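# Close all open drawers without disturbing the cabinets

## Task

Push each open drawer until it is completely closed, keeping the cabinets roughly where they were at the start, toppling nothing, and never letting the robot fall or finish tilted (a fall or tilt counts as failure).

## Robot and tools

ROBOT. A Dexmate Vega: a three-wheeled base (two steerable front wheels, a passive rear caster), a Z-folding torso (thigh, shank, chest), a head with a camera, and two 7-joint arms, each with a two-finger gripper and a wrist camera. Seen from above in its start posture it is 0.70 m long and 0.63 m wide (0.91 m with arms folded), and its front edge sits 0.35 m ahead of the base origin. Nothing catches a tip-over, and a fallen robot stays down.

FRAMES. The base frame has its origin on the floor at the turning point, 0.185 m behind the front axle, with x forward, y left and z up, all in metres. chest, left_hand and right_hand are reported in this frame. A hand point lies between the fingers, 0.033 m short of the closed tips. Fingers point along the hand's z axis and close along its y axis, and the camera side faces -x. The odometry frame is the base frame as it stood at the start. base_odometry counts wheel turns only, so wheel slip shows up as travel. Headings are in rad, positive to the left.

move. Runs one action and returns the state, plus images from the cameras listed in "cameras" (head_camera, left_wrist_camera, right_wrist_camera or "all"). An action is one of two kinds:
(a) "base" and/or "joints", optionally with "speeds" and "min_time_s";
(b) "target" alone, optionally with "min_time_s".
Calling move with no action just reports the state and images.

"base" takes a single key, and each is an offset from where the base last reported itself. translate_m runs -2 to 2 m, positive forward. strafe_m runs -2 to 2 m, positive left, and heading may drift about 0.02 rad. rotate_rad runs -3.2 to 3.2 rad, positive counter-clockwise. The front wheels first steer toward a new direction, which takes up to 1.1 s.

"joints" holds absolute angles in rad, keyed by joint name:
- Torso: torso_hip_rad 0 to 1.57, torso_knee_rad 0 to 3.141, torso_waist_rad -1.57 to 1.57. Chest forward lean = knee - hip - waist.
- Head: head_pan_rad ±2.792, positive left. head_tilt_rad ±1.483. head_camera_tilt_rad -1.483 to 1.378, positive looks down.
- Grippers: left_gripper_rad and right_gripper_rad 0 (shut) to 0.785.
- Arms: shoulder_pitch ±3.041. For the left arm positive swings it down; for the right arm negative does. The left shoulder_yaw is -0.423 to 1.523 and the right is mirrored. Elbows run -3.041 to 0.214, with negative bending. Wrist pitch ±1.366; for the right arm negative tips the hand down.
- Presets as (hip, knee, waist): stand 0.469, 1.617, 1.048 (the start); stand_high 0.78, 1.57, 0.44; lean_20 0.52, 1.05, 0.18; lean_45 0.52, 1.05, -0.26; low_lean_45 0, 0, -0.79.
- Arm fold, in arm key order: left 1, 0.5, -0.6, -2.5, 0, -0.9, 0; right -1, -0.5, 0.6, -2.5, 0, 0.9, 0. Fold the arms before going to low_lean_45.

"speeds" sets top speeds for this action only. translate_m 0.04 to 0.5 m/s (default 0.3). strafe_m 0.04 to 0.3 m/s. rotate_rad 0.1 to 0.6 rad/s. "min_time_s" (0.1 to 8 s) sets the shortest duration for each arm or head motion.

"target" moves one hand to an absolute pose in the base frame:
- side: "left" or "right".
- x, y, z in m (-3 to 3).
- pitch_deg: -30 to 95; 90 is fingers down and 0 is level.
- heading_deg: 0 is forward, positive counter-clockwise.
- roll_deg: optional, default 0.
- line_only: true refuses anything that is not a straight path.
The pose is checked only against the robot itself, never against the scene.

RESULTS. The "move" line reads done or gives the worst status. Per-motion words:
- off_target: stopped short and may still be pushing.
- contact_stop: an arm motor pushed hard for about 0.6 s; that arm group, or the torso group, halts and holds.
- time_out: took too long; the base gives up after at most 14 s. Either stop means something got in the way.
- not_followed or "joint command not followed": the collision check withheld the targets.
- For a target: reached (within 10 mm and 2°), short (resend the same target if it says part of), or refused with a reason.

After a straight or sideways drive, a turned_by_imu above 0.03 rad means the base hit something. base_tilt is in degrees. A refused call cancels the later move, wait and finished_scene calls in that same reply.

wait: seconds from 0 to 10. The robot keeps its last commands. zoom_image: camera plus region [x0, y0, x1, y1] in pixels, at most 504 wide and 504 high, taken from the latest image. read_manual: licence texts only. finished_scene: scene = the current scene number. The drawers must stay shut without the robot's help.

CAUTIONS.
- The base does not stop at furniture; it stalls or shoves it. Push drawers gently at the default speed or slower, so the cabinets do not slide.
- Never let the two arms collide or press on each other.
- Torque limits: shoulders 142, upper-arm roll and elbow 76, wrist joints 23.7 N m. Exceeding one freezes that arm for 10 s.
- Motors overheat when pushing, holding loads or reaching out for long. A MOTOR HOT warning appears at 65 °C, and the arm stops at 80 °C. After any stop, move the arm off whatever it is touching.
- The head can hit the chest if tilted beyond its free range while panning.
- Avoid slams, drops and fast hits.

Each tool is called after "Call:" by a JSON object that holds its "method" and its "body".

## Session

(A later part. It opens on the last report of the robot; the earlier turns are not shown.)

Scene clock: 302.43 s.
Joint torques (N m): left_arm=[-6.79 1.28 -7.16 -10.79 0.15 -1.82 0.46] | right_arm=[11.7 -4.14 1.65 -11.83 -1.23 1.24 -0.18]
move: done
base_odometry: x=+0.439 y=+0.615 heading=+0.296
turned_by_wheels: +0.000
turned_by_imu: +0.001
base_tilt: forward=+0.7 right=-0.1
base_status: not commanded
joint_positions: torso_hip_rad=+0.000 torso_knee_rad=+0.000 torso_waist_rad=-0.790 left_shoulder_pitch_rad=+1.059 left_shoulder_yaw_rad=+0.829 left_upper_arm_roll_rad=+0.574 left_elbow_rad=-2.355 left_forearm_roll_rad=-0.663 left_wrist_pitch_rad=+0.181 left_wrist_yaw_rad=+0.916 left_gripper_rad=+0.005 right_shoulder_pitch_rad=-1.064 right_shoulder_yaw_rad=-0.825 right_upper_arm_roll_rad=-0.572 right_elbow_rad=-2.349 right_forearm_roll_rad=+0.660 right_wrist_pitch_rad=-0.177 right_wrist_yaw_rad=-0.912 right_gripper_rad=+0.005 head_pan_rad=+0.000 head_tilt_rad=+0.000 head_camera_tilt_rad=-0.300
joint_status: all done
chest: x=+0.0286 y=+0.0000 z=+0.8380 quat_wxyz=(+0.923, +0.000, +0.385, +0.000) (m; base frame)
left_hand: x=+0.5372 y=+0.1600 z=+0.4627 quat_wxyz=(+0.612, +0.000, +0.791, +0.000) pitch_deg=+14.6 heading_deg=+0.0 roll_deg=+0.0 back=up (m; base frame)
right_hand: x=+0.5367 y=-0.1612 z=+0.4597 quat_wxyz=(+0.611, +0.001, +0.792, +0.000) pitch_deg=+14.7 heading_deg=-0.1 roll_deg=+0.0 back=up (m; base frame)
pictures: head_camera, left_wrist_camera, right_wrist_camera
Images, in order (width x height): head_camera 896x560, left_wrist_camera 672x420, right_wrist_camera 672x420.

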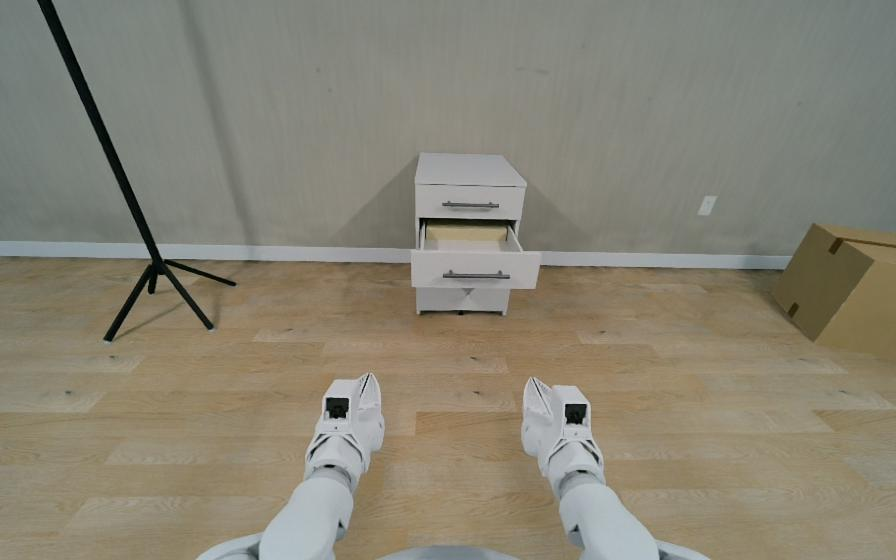

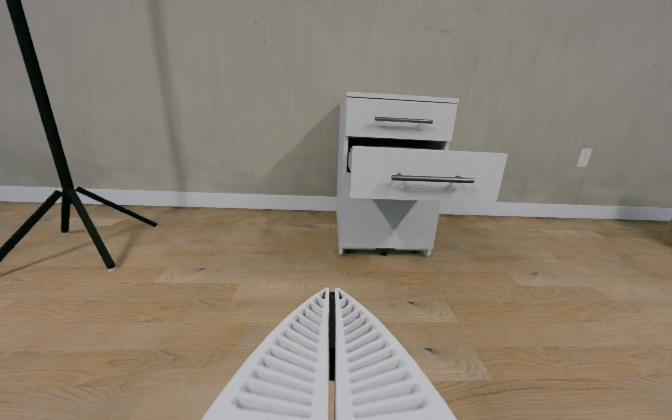

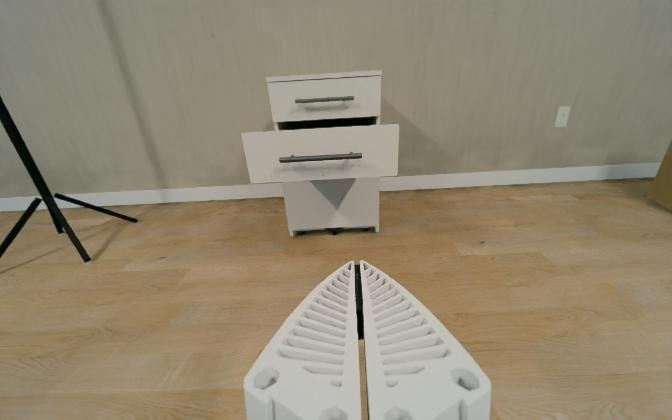

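Call:
{"method": "move", "body": {"base": {"strafe_m": -0.075}}}

Call:
{"method": "move", "body": {"base": {"translate_m": 0.38}, "joints": {"head_camera_tilt_rad": -0.1}, "cameras": ["all"]}}

Scene clock: 352.90 s.
Joint torques (N m): left_arm=[-4.47 1.51 -4.5 -11.37 0.26 -1.36 -0.12] | right_arm=[11.34 -4.28 1.91 -11.54 -1.2 1.1 0.15]
move: done
base_odometry: x=+0.461 y=+0.544 heading=+0.295
turned_by_wheels: -0.001
turned_by_imu: -0.002
base_tilt: forward=+0.6 right=+0.0
base_status: done
joint_positions: torso_hip_rad=+0.000 torso_knee_rad=+0.000 torso_waist_rad=-0.790 left_shoulder_pitch_rad=+1.059 left_shoulder_yaw_rad=+0.829 left_upper_arm_roll_rad=+0.574 left_elbow_rad=-2.355 left_forearm_roll_rad=-0.663 left_wrist_pitch_rad=+0.181 left_wrist_yaw_rad=+0.916 left_gripper_rad=+0.005 right_shoulder_pitch_rad=-1.064 right_shoulder_yaw_rad=-0.825 right_upper_arm_roll_rad=-0.572 right_elbow_rad=-2.349 right_forearm_roll_rad=+0.660 right_wrist_pitch_rad=-0.177 right_wrist_yaw_rad=-0.912 right_gripper_rad=+0.005 head_pan_rad=+0.000 head_tilt_rad=+0.000 head_camera_tilt_rad=-0.300
joint_status: not commanded
chest: x=+0.0286 y=+0.0000 z=+0.8380 quat_wxyz=(+0.923, +0.000, +0.385, +0.000) (m; base frame)
left_hand: x=+0.5372 y=+0.1600 z=+0.4627 quat_wxyz=(+0.612, +0.000, +0.791, +0.000) pitch_deg=+14.6 heading_deg=+0.0 roll_deg=+0.0 back=up (m; base frame)
right_hand: x=+0.5367 y=-0.1612 z=+0.4597 quat_wxyz=(+0.611, +0.001, +0.792, +0.000) pitch_deg=+14.7 heading_deg=-0.1 roll_deg=+0.0 back=up (m; base frame)
pictures: none

Scene clock: 356.23 s.
Joint torques (N m): left_arm=[-9.12 5.43 -5.75 -11.92 1.15 -1.67 0.45] | right_arm=[10.38 -4.23 1.52 -10.73 -1.2 1.21 0.04]
move: done
base_odometry: x=+0.825 y=+0.656 heading=+0.295
turned_by_wheels: +0.000
turned_by_imu: +0.001
base_tilt: forward=+0.6 right=-0.1
base_status: done
joint_positions: torso_hip_rad=+0.000 torso_knee_rad=+0.000 torso_waist_rad=-0.790 left_shoulder_pitch_rad=+1.059 left_shoulder_yaw_rad=+0.829 left_upper_arm_roll_rad=+0.574 left_elbow_rad=-2.355 left_forearm_roll_rad=-0.663 left_wrist_pitch_rad=+0.181 left_wrist_yaw_rad=+0.916 left_gripper_rad=+0.005 right_shoulder_pitch_rad=-1.064 right_shoulder_yaw_rad=-0.825 right_upper_arm_roll_rad=-0.572 right_elbow_rad=-2.349 right_forearm_roll_rad=+0.660 right_wrist_pitch_rad=-0.177 right_wrist_yaw_rad=-0.912 right_gripper_rad=+0.005 head_pan_rad=+0.000 head_tilt_rad=+0.000 head_camera_tilt_rad=-0.100
joint_status: all done
chest: x=+0.0286 y=+0.0000 z=+0.8380 quat_wxyz=(+0.923, +0.000, +0.385, +0.000) (m; base frame)
left_hand: x=+0.5372 y=+0.1600 z=+0.4627 quat_wxyz=(+0.612, +0.000, +0.791, +0.000) pitch_deg=+14.6 heading_deg=+0.0 roll_deg=+0.0 back=up (m; base frame)
right_hand: x=+0.5367 y=-0.1612 z=+0.4597 quat_wxyz=(+0.611, +0.001, +0.792, +0.000) pitch_deg=+14.7 heading_deg=-0.1 roll_deg=+0.0 back=up (m; base frame)
pictures: head_camera, left_wrist_camera, right_wrist_camera
Images, in order (width x height): head_camera 896x560, left_wrist_camera 672x420, right_wrist_camera 672x420.

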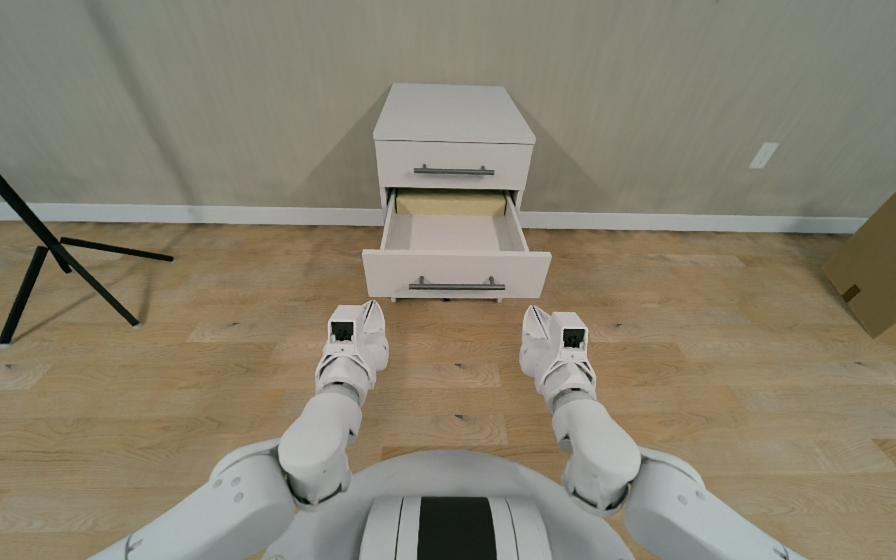

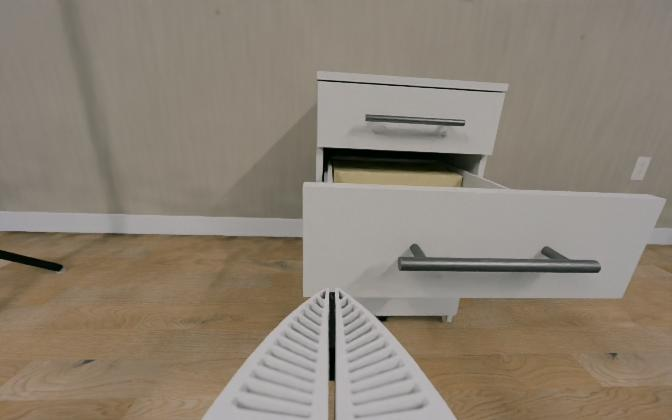

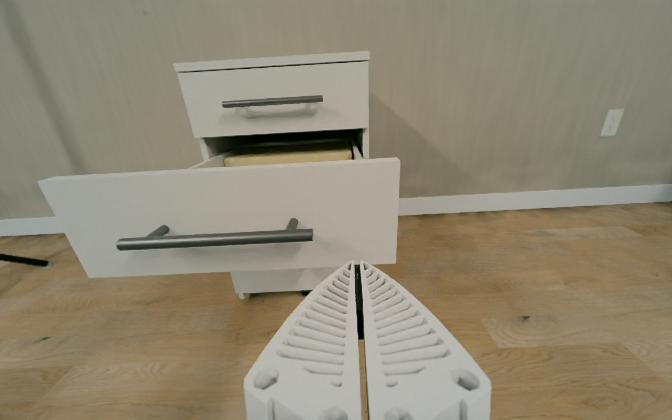

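Call:
{"method": "move", "body": {"base": {"translate_m": 0.34}, "speeds": {"translate_m": 0.12}, "cameras": ["all"]}}

Scene clock: 374.43 s.
Joint torques (N m): left_arm=[-8.37 2.2 -9.95 -11.98 0.63 -1.31 -0.18] | right_arm=[12.08 -4.27 1.67 -10.99 -1.24 1.69 0.01]
move: done
base_odometry: x=+1.150 y=+0.756 heading=+0.295
turned_by_wheels: +0.000
turned_by_imu: +0.002
base_tilt: forward=+0.6 right=+0.0
base_status: done
joint_positions: torso_hip_rad=+0.000 torso_knee_rad=+0.000 torso_waist_rad=-0.790 left_shoulder_pitch_rad=+1.059 left_shoulder_yaw_rad=+0.829 left_upper_arm_roll_rad=+0.574 left_elbow_rad=-2.355 left_forearm_roll_rad=-0.663 left_wrist_pitch_rad=+0.181 left_wrist_yaw_rad=+0.916 left_gripper_rad=+0.005 right_shoulder_pitch_rad=-1.064 right_shoulder_yaw_rad=-0.825 right_upper_arm_roll_rad=-0.572 right_elbow_rad=-2.349 right_forearm_roll_rad=+0.660 right_wrist_pitch_rad=-0.177 right_wrist_yaw_rad=-0.912 right_gripper_rad=+0.005 head_pan_rad=+0.000 head_tilt_rad=+0.000 head_camera_tilt_rad=-0.100
joint_status: not commanded
chest: x=+0.0286 y=+0.0000 z=+0.8380 quat_wxyz=(+0.923, +0.000, +0.385, +0.000) (m; base frame)
left_hand: x=+0.5371 y=+0.1599 z=+0.4626 quat_wxyz=(+0.612, +0.000, +0.791, +0.000) pitch_deg=+14.6 heading_deg=+0.0 roll_deg=+0.0 back=up (m; base frame)
right_hand: x=+0.5367 y=-0.1612 z=+0.4597 quat_wxyz=(+0.611, +0.001, +0.792, +0.000) pitch_deg=+14.7 heading_deg=-0.1 roll_deg=+0.0 back=up (m; base frame)
pictures: head_camera, left_wrist_camera, right_wrist_camera
Images, in order (width x height): head_camera 896x560, left_wrist_camera 672x420, right_wrist_camera 672x420.

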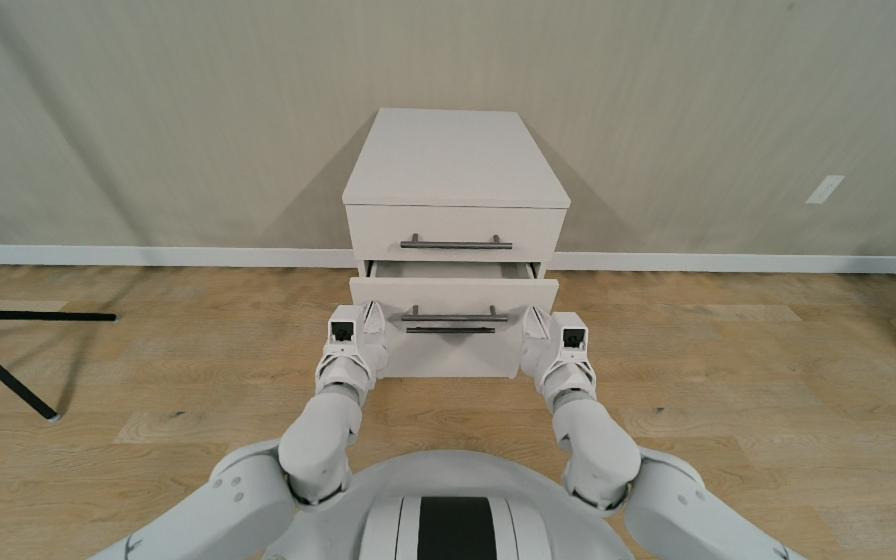

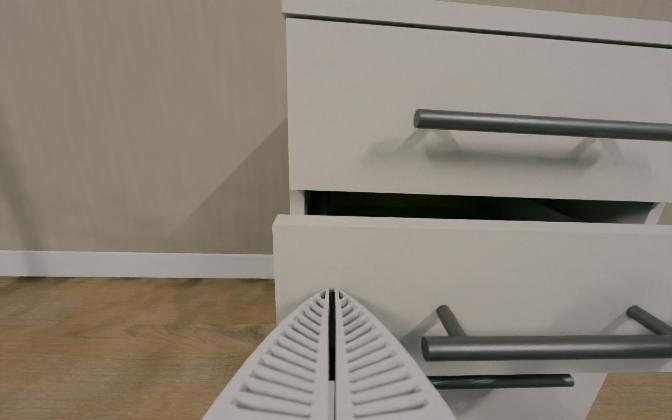

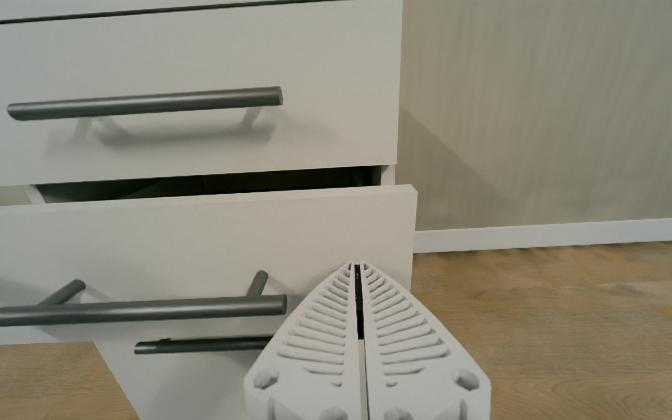

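Call:
{"method": "move", "body": {"base": {"translate_m": 0.065}, "speeds": {"translate_m": 0.1}, "cameras": ["all"]}}

Scene clock: 383.23 s.
Joint torques (N m): left_arm=[-7.92 4.1 -7.94 -12.01 0.49 -2.03 0.09] | right_arm=[10.33 -2.94 1.68 -10.52 -1.21 1.39 -0.06]
move: done
base_odometry: x=+1.212 y=+0.775 heading=+0.296
turned_by_wheels: +0.000
turned_by_imu: +0.001
base_tilt: forward=+0.6 right=+0.0
base_status: done
joint_positions: torso_hip_rad=+0.000 torso_knee_rad=+0.000 torso_waist_rad=-0.790 left_shoulder_pitch_rad=+1.059 left_shoulder_yaw_rad=+0.829 left_upper_arm_roll_rad=+0.574 left_elbow_rad=-2.355 left_forearm_roll_rad=-0.663 left_wrist_pitch_rad=+0.181 left_wrist_yaw_rad=+0.916 left_gripper_rad=+0.005 right_shoulder_pitch_rad=-1.064 right_shoulder_yaw_rad=-0.825 right_upper_arm_roll_rad=-0.572 right_elbow_rad=-2.349 right_forearm_roll_rad=+0.660 right_wrist_pitch_rad=-0.177 right_wrist_yaw_rad=-0.912 right_gripper_rad=+0.005 head_pan_rad=+0.000 head_tilt_rad=+0.000 head_camera_tilt_rad=-0.100
joint_status: not commanded
chest: x=+0.0286 y=+0.0000 z=+0.8380 quat_wxyz=(+0.923, +0.000, +0.385, +0.000) (m; base frame)
left_hand: x=+0.5371 y=+0.1599 z=+0.4626 quat_wxyz=(+0.612, +0.000, +0.791, +0.000) pitch_deg=+14.6 heading_deg=+0.0 roll_deg=+0.0 back=up (m; base frame)
right_hand: x=+0.5367 y=-0.1612 z=+0.4597 quat_wxyz=(+0.611, +0.001, +0.792, +0.000) pitch_deg=+14.7 heading_deg=-0.1 roll_deg=+0.0 back=up (m; base frame)
pictures: head_camera, left_wrist_camera, right_wrist_camera
Images, in order (width x height): head_camera 896x560, left_wrist_camera 672x420, right_wrist_camera 672x420.

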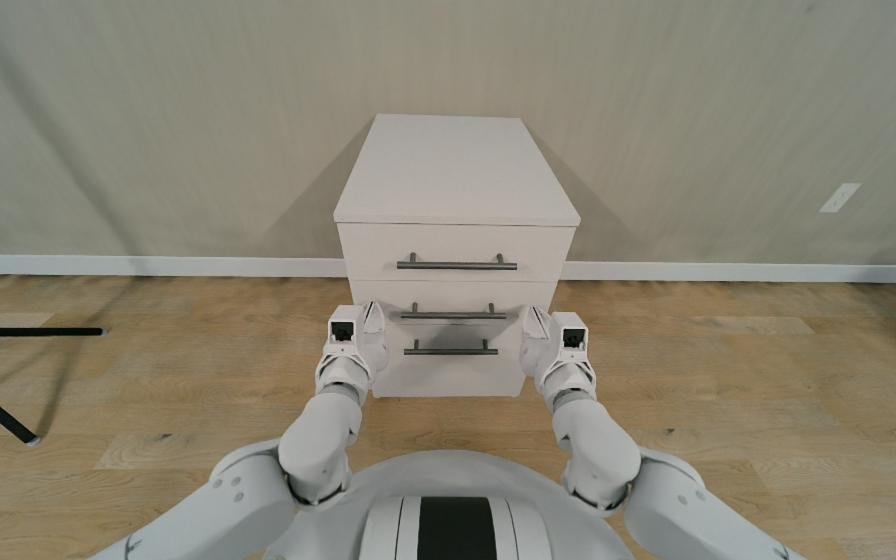

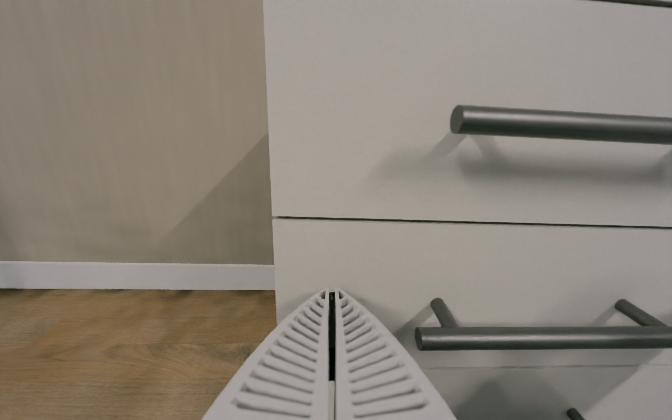

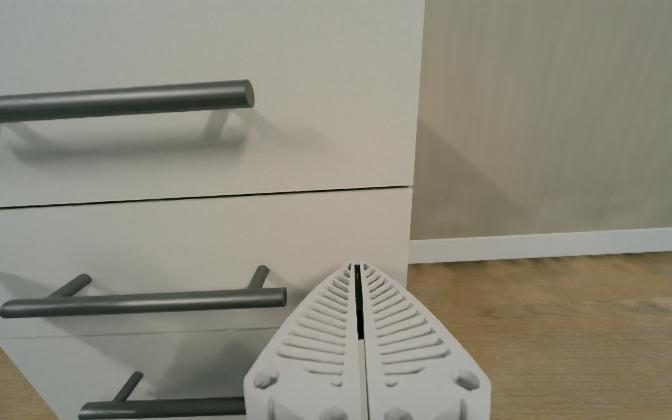

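Call:
{"method": "move", "body": {"base": {"translate_m": 0.012}, "speeds": {"translate_m": 0.05}, "cameras": ["all"]}}

Scene clock: 388.57 s.
Joint torques (N m): left_arm=[-7.89 2.57 -12.77 -11.8 1.08 -2.28 -0.82] | right_arm=[10.69 -4.51 2.04 -10.09 -1.24 1.86 -0.13]
move: done
base_odometry: x=+1.223 y=+0.778 heading=+0.296
turned_by_wheels: +0.001
turned_by_imu: +0.001
base_tilt: forward=+0.6 right=+0.0
base_status: done
joint_positions: torso_hip_rad=+0.000 torso_knee_rad=+0.000 torso_waist_rad=-0.790 left_shoulder_pitch_rad=+1.059 left_shoulder_yaw_rad=+0.829 left_upper_arm_roll_rad=+0.575 left_elbow_rad=-2.355 left_forearm_roll_rad=-0.663 left_wrist_pitch_rad=+0.181 left_wrist_yaw_rad=+0.917 left_gripper_rad=+0.005 right_shoulder_pitch_rad=-1.064 right_shoulder_yaw_rad=-0.825 right_upper_arm_roll_rad=-0.572 right_elbow_rad=-2.349 right_forearm_roll_rad=+0.660 right_wrist_pitch_rad=-0.177 right_wrist_yaw_rad=-0.912 right_gripper_rad=+0.005 head_pan_rad=+0.000 head_tilt_rad=+0.000 head_camera_tilt_rad=-0.100
joint_status: not commanded
chest: x=+0.0286 y=+0.0000 z=+0.8380 quat_wxyz=(+0.923, +0.000, +0.385, +0.000) (m; base frame)
left_hand: x=+0.5370 y=+0.1599 z=+0.4625 quat_wxyz=(+0.612, +0.000, +0.791, +0.000) pitch_deg=+14.6 heading_deg=+0.0 roll_deg=+0.0 back=up (m; base frame)
right_hand: x=+0.5367 y=-0.1612 z=+0.4597 quat_wxyz=(+0.611, +0.001, +0.792, +0.000) pitch_deg=+14.7 heading_deg=-0.1 roll_deg=+0.0 back=up (m; base frame)
pictures: head_camera, left_wrist_camera, right_wrist_camera
Images, in order (width x height): head_camera 896x560, left_wrist_camera 672x420, right_wrist_camera 672x420.

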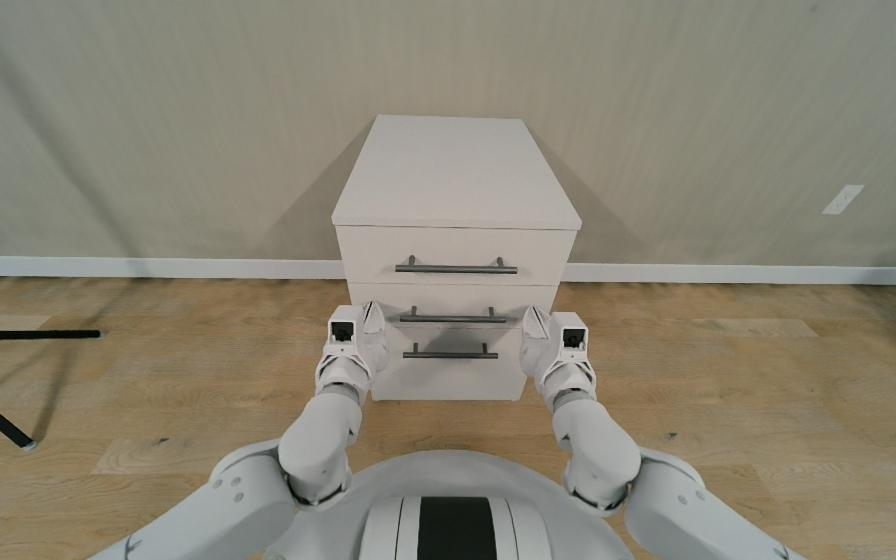

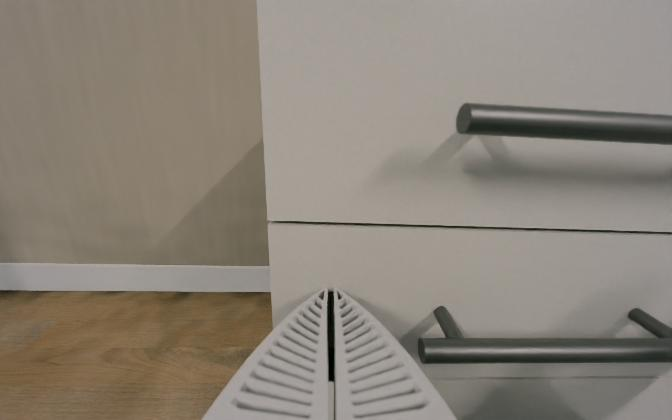

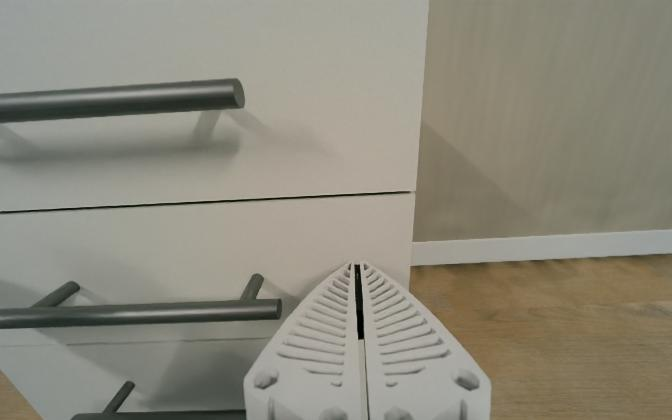

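Call:
{"method": "move", "body": {"base": {"translate_m": 0.01}, "speeds": {"translate_m": 0.05}, "cameras": ["left_wrist_camera", "right_wrist_camera"]}}

Scene clock: 395.40 s.
Joint torques (N m): left_arm=[-16.21 5.24 -17.26 -9.22 1.7 -3.2 -1.89] | right_arm=[10.71 -4.56 1.73 -11.92 -1.12 1.48 -0.06]
move: done
base_odometry: x=+1.233 y=+0.781 heading=+0.297
turned_by_wheels: +0.001
turned_by_imu: +0.002
base_tilt: forward=+0.7 right=+0.0
base_status: done
joint_positions: torso_hip_rad=+0.000 torso_knee_rad=+0.000 torso_waist_rad=-0.790 left_shoulder_pitch_rad=+1.059 left_shoulder_yaw_rad=+0.829 left_upper_arm_roll_rad=+0.575 left_elbow_rad=-2.355 left_forearm_roll_rad=-0.664 left_wrist_pitch_rad=+0.181 left_wrist_yaw_rad=+0.917 left_gripper_rad=+0.005 right_shoulder_pitch_rad=-1.064 right_shoulder_yaw_rad=-0.825 right_upper_arm_roll_rad=-0.572 right_elbow_rad=-2.349 right_forearm_roll_rad=+0.660 right_wrist_pitch_rad=-0.177 right_wrist_yaw_rad=-0.912 right_gripper_rad=+0.005 head_pan_rad=+0.000 head_tilt_rad=+0.000 head_camera_tilt_rad=-0.100
joint_status: not commanded
chest: x=+0.0286 y=+0.0000 z=+0.8380 quat_wxyz=(+0.923, +0.000, +0.385, +0.000) (m; base frame)
left_hand: x=+0.5368 y=+0.1598 z=+0.4621 quat_wxyz=(+0.611, +0.000, +0.791, +0.000) pitch_deg=+14.6 heading_deg=+0.0 roll_deg=+0.0 back=up (m; base frame)
right_hand: x=+0.5367 y=-0.1612 z=+0.4597 quat_wxyz=(+0.611, +0.001, +0.792, +0.000) pitch_deg=+14.7 heading_deg=-0.1 roll_deg=+0.0 back=up (m; base frame)
pictures: left_wrist_camera, right_wrist_camera
Images, in order (width x height): left_wrist_camera 672x420, right_wrist_camera 672x420.

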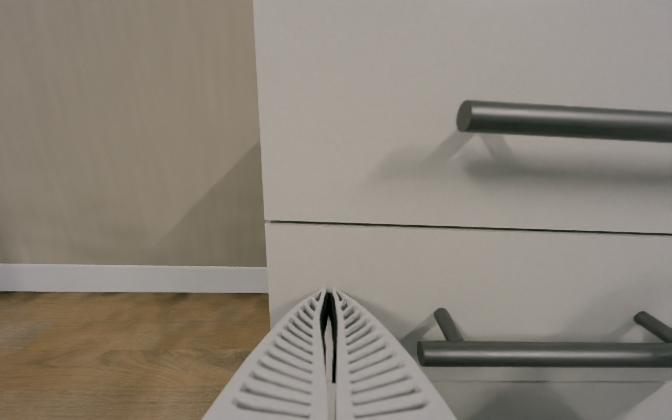

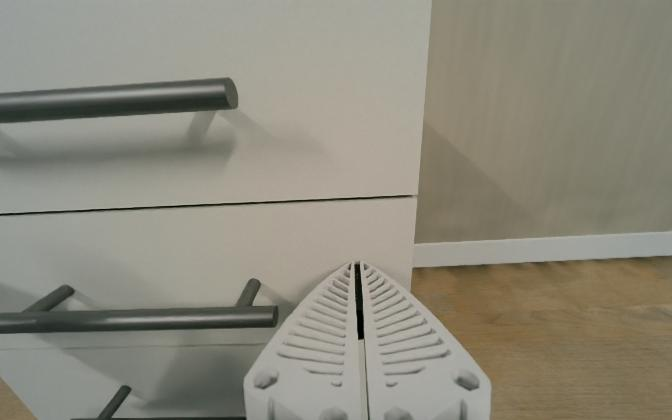

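Call:
{"method": "move", "body": {"base": {"translate_m": -1.8}, "speeds": {"translate_m": 0.4}}}

Call:
{"method": "move", "body": {"base": {"rotate_rad": 1.571}, "joints": {"head_camera_tilt_rad": -0.5}, "cameras": ["head_camera"]}}

Scene clock: 437.33 s.
Joint torques (N m): left_arm=[-8.31 2.73 -7.55 -11.95 1.17 -2.45 -0.12] | right_arm=[10.37 -4.17 1.76 -11.12 -1.08 1.85 0]
move: done
base_odometry: x=-0.486 y=+0.248 heading=+0.298
turned_by_wheels: +0.001
turned_by_imu: +0.001
base_tilt: forward=+0.6 right=-0.1
base_status: done
joint_positions: torso_hip_rad=+0.000 torso_knee_rad=+0.000 torso_waist_rad=-0.790 left_shoulder_pitch_rad=+1.059 left_shoulder_yaw_rad=+0.829 left_upper_arm_roll_rad=+0.575 left_elbow_rad=-2.355 left_forearm_roll_rad=-0.663 left_wrist_pitch_rad=+0.181 left_wrist_yaw_rad=+0.916 left_gripper_rad=+0.005 right_shoulder_pitch_rad=-1.064 right_shoulder_yaw_rad=-0.825 right_upper_arm_roll_rad=-0.572 right_elbow_rad=-2.349 right_forearm_roll_rad=+0.660 right_wrist_pitch_rad=-0.177 right_wrist_yaw_rad=-0.912 right_gripper_rad=+0.005 head_pan_rad=+0.000 head_tilt_rad=+0.000 head_camera_tilt_rad=-0.100
joint_status: not commanded
chest: x=+0.0286 y=+0.0000 z=+0.8380 quat_wxyz=(+0.923, +0.000, +0.385, +0.000) (m; base frame)
left_hand: x=+0.5371 y=+0.1599 z=+0.4626 quat_wxyz=(+0.612, +0.000, +0.791, +0.000) pitch_deg=+14.6 heading_deg=+0.0 roll_deg=+0.0 back=up (m; base frame)
right_hand: x=+0.5367 y=-0.1612 z=+0.4597 quat_wxyz=(+0.611, +0.001, +0.792, +0.000) pitch_deg=+14.7 heading_deg=-0.1 roll_deg=+0.0 back=up (m; base frame)
pictures: none

Scene clock: 441.53 s.
Joint torques (N m): left_arm=[-7.54 3.35 -8.42 -10.77 1.33 -0.74 0.04] | right_arm=[10.16 -4.23 2.02 -11.97 -1.21 1.64 -0.08]
move: done
base_odometry: x=-0.486 y=+0.246 heading=+1.871
turned_by_wheels: +1.573
turned_by_imu: +1.545
base_tilt: forward=+0.6 right=+0.0
base_status: done
joint_positions: torso_hip_rad=+0.000 torso_knee_rad=+0.000 torso_waist_rad=-0.790 left_shoulder_pitch_rad=+1.059 left_shoulder_yaw_rad=+0.829 left_upper_arm_roll_rad=+0.575 left_elbow_rad=-2.355 left_forearm_roll_rad=-0.663 left_wrist_pitch_rad=+0.181 left_wrist_yaw_rad=+0.916 left_gripper_rad=+0.005 right_shoulder_pitch_rad=-1.064 right_shoulder_yaw_rad=-0.825 right_upper_arm_roll_rad=-0.572 right_elbow_rad=-2.349 right_forearm_roll_rad=+0.660 right_wrist_pitch_rad=-0.177 right_wrist_yaw_rad=-0.912 right_gripper_rad=+0.005 head_pan_rad=+0.000 head_tilt_rad=+0.000 head_camera_tilt_rad=-0.500
joint_status: all done
chest: x=+0.0286 y=+0.0000 z=+0.8380 quat_wxyz=(+0.923, +0.000, +0.385, +0.000) (m; base frame)
left_hand: x=+0.5371 y=+0.1599 z=+0.4626 quat_wxyz=(+0.612, +0.000, +0.791, +0.000) pitch_deg=+14.6 heading_deg=+0.0 roll_deg=+0.0 back=up (m; base frame)
right_hand: x=+0.5367 y=-0.1612 z=+0.4597 quat_wxyz=(+0.611, +0.001, +0.792, +0.000) pitch_deg=+14.7 heading_deg=-0.1 roll_deg=+0.0 back=up (m; base frame)
pictures: head_camera
Images, in order (width x height): head_camera 896x560.

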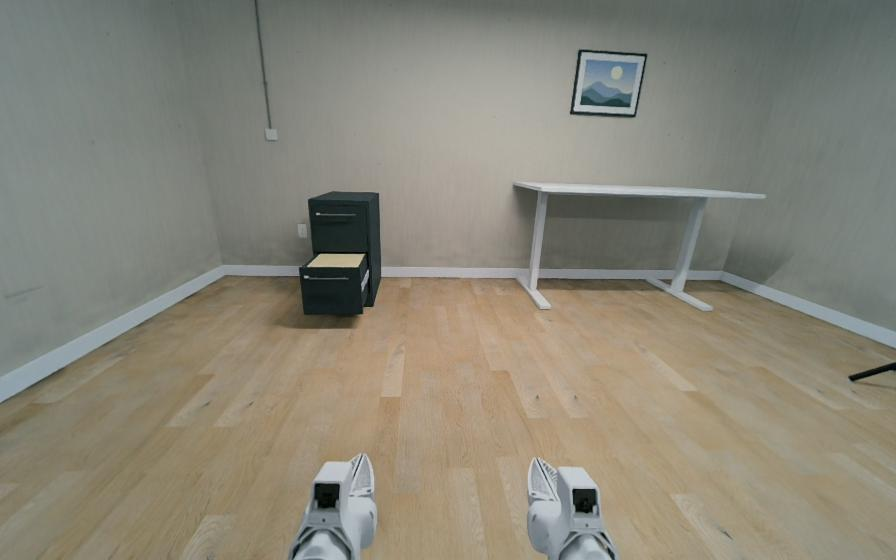

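Call:
{"method": "zoom_image", "body": {"camera": "head_camera", "region": [280, 180, 400, 330]}}

Scaled by 3.360 from the camera's 896x560 image, which has a finer 960x600 frame.

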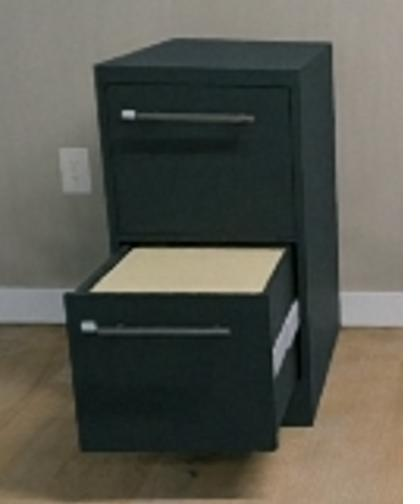

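Call:
{"method": "move", "body": {"target": {"side": "left", "x": 0.6, "y": 0.11, "z": 0.22, "pitch_deg": 15, "heading_deg": 0}, "cameras": ["head_camera"]}}

Scene clock: 479.27 s.
Joint torques (N m): left_arm=[-7.13 1.94 -7.92 -12.23 0.46 -2.38 -0.35] | right_arm=[10.53 -3.6 1.55 -11.44 -1.22 1.46 -0.08]
move: refused
base_odometry: x=-0.486 y=+0.246 heading=+1.871
turned_by_wheels: +0.000
turned_by_imu: +0.001
base_tilt: forward=+0.6 right=-0.1
base_status: not commanded
joint_positions: torso_hip_rad=+0.000 torso_knee_rad=+0.000 torso_waist_rad=-0.790 left_shoulder_pitch_rad=+1.059 left_shoulder_yaw_rad=+0.829 left_upper_arm_roll_rad=+0.575 left_elbow_rad=-2.355 left_forearm_roll_rad=-0.663 left_wrist_pitch_rad=+0.181 left_wrist_yaw_rad=+0.916 left_gripper_rad=+0.005 right_shoulder_pitch_rad=-1.064 right_shoulder_yaw_rad=-0.825 right_upper_arm_roll_rad=-0.572 right_elbow_rad=-2.349 right_forearm_roll_rad=+0.660 right_wrist_pitch_rad=-0.177 right_wrist_yaw_rad=-0.912 right_gripper_rad=+0.005 head_pan_rad=+0.000 head_tilt_rad=+0.000 head_camera_tilt_rad=-0.500
joint_status: not commanded
chest: x=+0.0286 y=+0.0000 z=+0.8380 quat_wxyz=(+0.923, +0.000, +0.385, +0.000) (m; base frame)
left_hand: x=+0.5371 y=+0.1599 z=+0.4626 quat_wxyz=(+0.612, +0.000, +0.791, +0.000) pitch_deg=+14.6 heading_deg=+0.0 roll_deg=+0.0 back=up (m; base frame)
left_hand_status: refused: the best posture that gets there brings the left forearm into the base, as the model's coarse spheres have them (needs 2.6 cm clear). Nothing moved.
right_hand: x=+0.5367 y=-0.1612 z=+0.4597 quat_wxyz=(+0.611, +0.001, +0.792, +0.000) pitch_deg=+14.7 heading_deg=-0.1 roll_deg=+0.0 back=up (m; base frame)
pictures: head_camera
Images, in order (width x height): head_camera 896x560.

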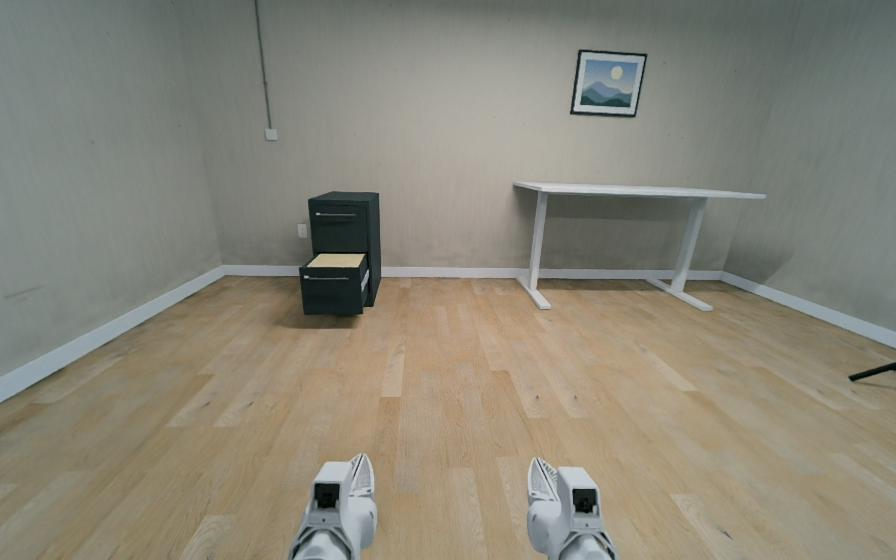

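Call:
{"method": "move", "body": {"target": {"side": "left", "x": 0.62, "y": 0.11, "z": 0.24, "pitch_deg": 35, "heading_deg": 0}, "cameras": ["head_camera"]}}

Scene clock: 481.87 s.
Joint torques (N m): left_arm=[-8.32 3.75 -7.5 -10.23 1.18 -2.8 -0.27] | right_arm=[9.87 -3.93 1.67 -10.71 -1.22 1.25 -0.07]
move: refused
base_odometry: x=-0.486 y=+0.246 heading=+1.871
turned_by_wheels: +0.000
turned_by_imu: +0.000
base_tilt: forward=+0.6 right=-0.1
base_status: not commanded
joint_positions: torso_hip_rad=+0.000 torso_knee_rad=+0.000 torso_waist_rad=-0.790 left_shoulder_pitch_rad=+1.059 left_shoulder_yaw_rad=+0.829 left_upper_arm_roll_rad=+0.575 left_elbow_rad=-2.355 left_forearm_roll_rad=-0.663 left_wrist_pitch_rad=+0.181 left_wrist_yaw_rad=+0.916 left_gripper_rad=+0.005 right_shoulder_pitch_rad=-1.064 right_shoulder_yaw_rad=-0.825 right_upper_arm_roll_rad=-0.572 right_elbow_rad=-2.349 right_forearm_roll_rad=+0.660 right_wrist_pitch_rad=-0.177 right_wrist_yaw_rad=-0.912 right_gripper_rad=+0.005 head_pan_rad=+0.000 head_tilt_rad=+0.000 head_camera_tilt_rad=-0.500
joint_status: not commanded
chest: x=+0.0286 y=+0.0000 z=+0.8380 quat_wxyz=(+0.923, +0.000, +0.385, +0.000) (m; base frame)
left_hand: x=+0.5371 y=+0.1599 z=+0.4626 quat_wxyz=(+0.612, +0.000, +0.791, +0.000) pitch_deg=+14.6 heading_deg=+0.0 roll_deg=+0.0 back=up (m; base frame)
left_hand_status: refused: neither the straight line nor an arc passes: the line comes too near the robot; the best arc brings the left wrist within 1.9 cm of the torso (limit 2.0). Nothing moved.
right_hand: x=+0.5367 y=-0.1612 z=+0.4597 quat_wxyz=(+0.611, +0.001, +0.792, +0.000) pitch_deg=+14.7 heading_deg=-0.1 roll_deg=+0.0 back=up (m; base frame)
pictures: head_camera
Images, in order (width x height): head_camera 896x560.

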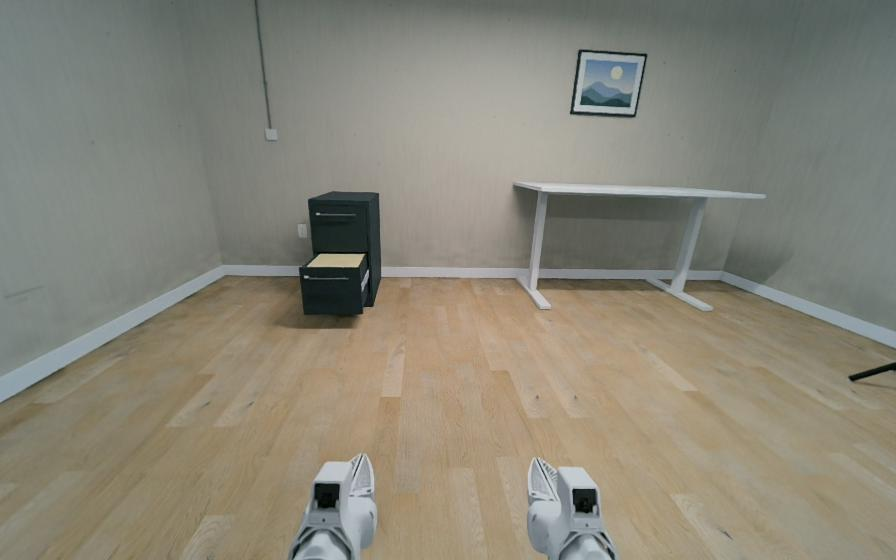

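Call:
{"method": "move", "body": {"target": {"side": "left", "x": 0.6, "y": 0.12, "z": 0.43, "pitch_deg": 15, "heading_deg": 0}, "cameras": ["head_camera"]}}

Scene clock: 508.17 s.
Joint torques (N m): left_arm=[-12.12 -1.69 -2.24 -11.34 1.02 -1.99 -0.43] | right_arm=[10.6 -3.94 1.88 -10.86 -1.17 1.22 0.03]
move: done
base_odometry: x=-0.486 y=+0.246 heading=+1.871
turned_by_wheels: +0.000
turned_by_imu: +0.001
base_tilt: forward=+0.6 right=+0.0
base_status: not commanded
joint_positions: torso_hip_rad=+0.000 torso_knee_rad=+0.000 torso_waist_rad=-0.790 left_shoulder_pitch_rad=+0.845 left_shoulder_yaw_rad=+0.625 left_upper_arm_roll_rad=+0.690 left_elbow_rad=-2.098 left_forearm_roll_rad=-0.620 left_wrist_pitch_rad=+0.217 left_wrist_yaw_rad=+0.862 left_gripper_rad=+0.005 right_shoulder_pitch_rad=-1.064 right_shoulder_yaw_rad=-0.825 right_upper_arm_roll_rad=-0.572 right_elbow_rad=-2.349 right_forearm_roll_rad=+0.660 right_wrist_pitch_rad=-0.177 right_wrist_yaw_rad=-0.912 right_gripper_rad=+0.005 head_pan_rad=+0.000 head_tilt_rad=+0.000 head_camera_tilt_rad=-0.500
joint_status: not commanded
chest: x=+0.0286 y=+0.0000 z=+0.8380 quat_wxyz=(+0.923, +0.000, +0.385, +0.000) (m; base frame)
left_hand: x=+0.5985 y=+0.1214 z=+0.4303 quat_wxyz=(+0.609, +0.000, +0.793, +0.000) pitch_deg=+15.0 heading_deg=+0.0 roll_deg=+0.0 back=up (m; base frame)
left_hand_status: reached (straight line, planned for 1.2 s): 2 mm and 0.0 deg off.
right_hand: x=+0.5367 y=-0.1612 z=+0.4597 quat_wxyz=(+0.611, +0.001, +0.792, +0.000) pitch_deg=+14.7 heading_deg=-0.1 roll_deg=+0.0 back=up (m; base frame)
pictures: head_camera
Images, in order (width x height): head_camera 896x560.

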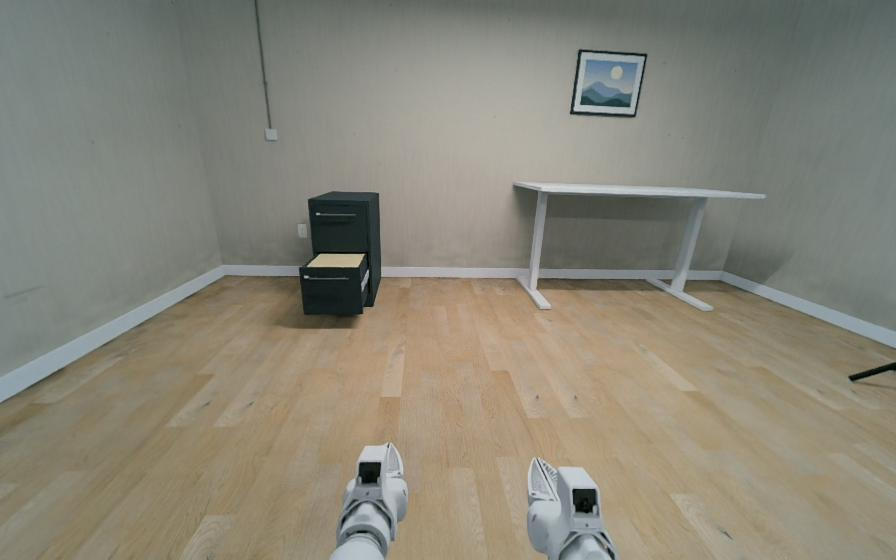

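Call:
{"method": "move", "body": {"target": {"side": "left", "x": 0.6, "y": 0.14, "z": 0.43, "pitch_deg": 15, "heading_deg": 0}}}

Scene clock: 520.90 s.
Joint torques (N m): left_arm=[-4.98 4.73 -8.41 -15 0.16 -2.91 -0.65] | right_arm=[10.93 -3.41 1.71 -11.44 -1.24 1.38 0.08]
move: done
base_odometry: x=-0.486 y=+0.246 heading=+1.871
turned_by_wheels: +0.000
turned_by_imu: +0.001
base_tilt: forward=+0.6 right=-0.1
base_status: not commanded
joint_positions: torso_hip_rad=+0.000 torso_knee_rad=+0.000 torso_waist_rad=-0.790 left_shoulder_pitch_rad=+0.863 left_shoulder_yaw_rad=+0.663 left_upper_arm_roll_rad=+0.659 left_elbow_rad=-2.104 left_forearm_roll_rad=-0.643 left_wrist_pitch_rad=+0.198 left_wrist_yaw_rad=+0.838 left_gripper_rad=+0.005 right_shoulder_pitch_rad=-1.064 right_shoulder_yaw_rad=-0.825 right_upper_arm_roll_rad=-0.572 right_elbow_rad=-2.349 right_forearm_roll_rad=+0.660 right_wrist_pitch_rad=-0.177 right_wrist_yaw_rad=-0.912 right_gripper_rad=+0.005 head_pan_rad=+0.000 head_tilt_rad=+0.000 head_camera_tilt_rad=-0.500
joint_status: not commanded
chest: x=+0.0286 y=+0.0000 z=+0.8380 quat_wxyz=(+0.923, +0.000, +0.385, +0.000) (m; base frame)
left_hand: x=+0.5999 y=+0.1375 z=+0.4297 quat_wxyz=(+0.609, +0.000, +0.794, +0.000) pitch_deg=+15.0 heading_deg=+0.0 roll_deg=+0.0 back=up (m; base frame)
left_hand_status: reached (straight line, planned for 0.4 s): 2 mm and 0.0 deg off.
right_hand: x=+0.5367 y=-0.1612 z=+0.4597 quat_wxyz=(+0.611, +0.001, +0.792, +0.000) pitch_deg=+14.7 heading_deg=-0.1 roll_deg=+0.0 back=up (m; base frame)
pictures: none

Call:
{"method": "move", "body": {"base": {"strafe_m": 0.755}, "joints": {"right_shoulder_pitch_rad": -0.863, "right_shoulder_yaw_rad": -0.663, "right_upper_arm_roll_rad": -0.659, "right_elbow_rad": -2.104, "right_forearm_roll_rad": 0.643, "right_wrist_pitch_rad": -0.198, "right_wrist_yaw_rad": -0.838}}}

Call:
{"method": "move", "body": {"base": {"translate_m": 1.2}, "joints": {"torso_waist_rad": -1.05, "head_camera_tilt_rad": -0.4}, "cameras": ["all"]}}

Scene clock: 532.83 s.
Joint torques (N m): left_arm=[-1.57 2.12 -7.31 -12.15 1.1 -2.58 -0.31] | right_arm=[13.53 0.42 1.18 -7.05 -1.75 2.42 0.27]
move: done
base_odometry: x=-1.203 y=+0.018 heading=+1.882
turned_by_wheels: +0.011
turned_by_imu: +0.006
base_tilt: forward=+0.6 right=-0.1
base_status: done
joint_positions: torso_hip_rad=+0.000 torso_knee_rad=+0.000 torso_waist_rad=-0.790 left_shoulder_pitch_rad=+0.867 left_shoulder_yaw_rad=+0.669 left_upper_arm_roll_rad=+0.654 left_elbow_rad=-2.106 left_forearm_roll_rad=-0.647 left_wrist_pitch_rad=+0.196 left_wrist_yaw_rad=+0.834 left_gripper_rad=+0.005 right_shoulder_pitch_rad=-0.864 right_shoulder_yaw_rad=-0.663 right_upper_arm_roll_rad=-0.659 right_elbow_rad=-2.104 right_forearm_roll_rad=+0.643 right_wrist_pitch_rad=-0.198 right_wrist_yaw_rad=-0.838 right_gripper_rad=+0.005 head_pan_rad=+0.000 head_tilt_rad=+0.000 head_camera_tilt_rad=-0.500
joint_status: all done
chest: x=+0.0286 y=+0.0000 z=+0.8380 quat_wxyz=(+0.923, +0.000, +0.385, +0.000) (m; base frame)
left_hand: x=+0.5999 y=+0.1399 z=+0.4298 quat_wxyz=(+0.609, +0.000, +0.793, +0.000) pitch_deg=+15.0 heading_deg=+0.0 roll_deg=+0.0 back=up (m; base frame)
right_hand: x=+0.6000 y=-0.1380 z=+0.4297 quat_wxyz=(+0.609, +0.000, +0.794, +0.000) pitch_deg=+15.0 heading_deg=+0.0 roll_deg=+0.0 back=up (m; base frame)
pictures: none

Scene clock: 544.37 s.
Joint torques (N m): left_arm=[65.07 -14.56 111.52 76.4 3.04 9.86 -0.1] | right_arm=[-61.9 8.16 -86.66 53.53 -4.11 -10.94 0.13]
Motor temperatures (°C): left_arm=[35 30 54 55 35 45 35] | right_arm=[37 28 54 62 36 44 35]
move: done
TORQUE FAULT: left_elbow_rad reached its load limit. The left arm stopped for 10 seconds, dropped its targets and accepts commands again: back off and push less far. Before the stop ended, the hold on left_elbow_rad was turned back by 3.0 degrees, the way its load pushed it.
TORQUE FAULT: right_elbow_rad reached its load limit. The right arm stopped for 10 seconds, dropped its targets and accepts commands again: back off and push less far. Before the stop ended, the hold on right_elbow_rad was turned back by 3.0 degrees, the way its load pushed it. The stops added 5.5 s to the call and to motion_time.
base_odometry: x=-1.574 y=+1.159 heading=+1.881
turned_by_wheels: -0.001
turned_by_imu: +0.001
base_tilt: forward=+0.7 right=-0.1
base_status: done
joint_positions: torso_hip_rad=+0.003 torso_knee_rad=+0.000 torso_waist_rad=-1.044 left_shoulder_pitch_rad=+0.862 left_shoulder_yaw_rad=+0.669 left_upper_arm_roll_rad=+0.639 left_elbow_rad=-2.149 left_forearm_roll_rad=-0.649 left_wrist_pitch_rad=+0.189 left_wrist_yaw_rad=+0.834 left_gripper_rad=+0.005 right_shoulder_pitch_rad=-0.858 right_shoulder_yaw_rad=-0.663 right_upper_arm_roll_rad=-0.646 right_elbow_rad=-2.145 right_forearm_roll_rad=+0.646 right_wrist_pitch_rad=-0.191 right_wrist_yaw_rad=-0.838 right_gripper_rad=+0.005 head_pan_rad=+0.000 head_tilt_rad=+0.000 head_camera_tilt_rad=-0.400
joint_status: all done
chest: x=+0.1075 y=+0.0000 z=+0.7586 quat_wxyz=(+0.868, +0.000, +0.497, +0.000) (m; base frame)
left_hand: x=+0.5724 y=+0.1337 z=+0.2499 quat_wxyz=(+0.524, -0.009, +0.852, -0.014) pitch_deg=+26.8 heading_deg=-0.9 roll_deg=-2.1 back=up (m; base frame)
right_hand: x=+0.5722 y=-0.1315 z=+0.2487 quat_wxyz=(+0.523, +0.009, +0.852, +0.013) pitch_deg=+26.9 heading_deg=+0.8 roll_deg=+2.1 back=up (m; base frame)
pictures: head_camera, left_wrist_camera, right_wrist_camera
ARM HIT: the robot struck its own base or body hard.
Images, in order (width x height): head_camera 896x560, left_wrist_camera 672x420, right_wrist_camera 672x420.

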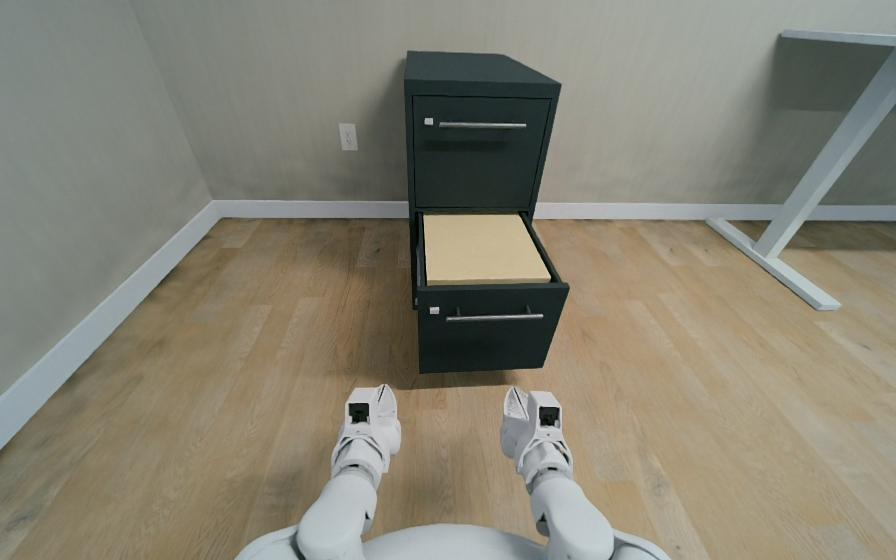

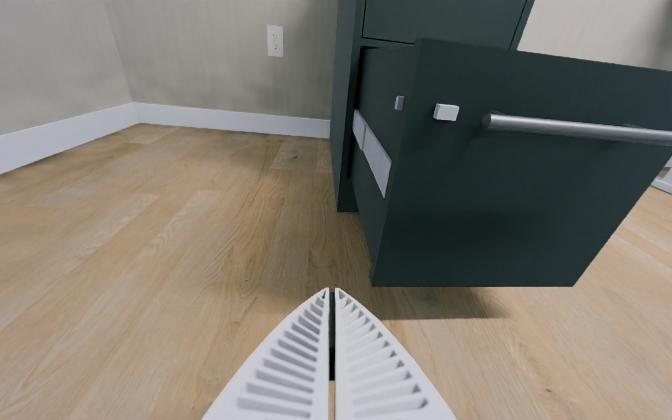

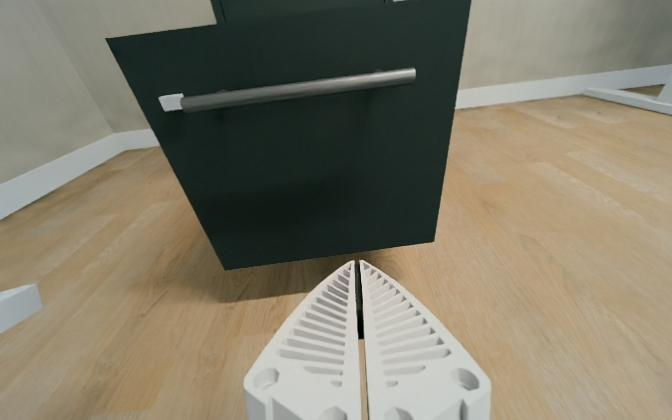

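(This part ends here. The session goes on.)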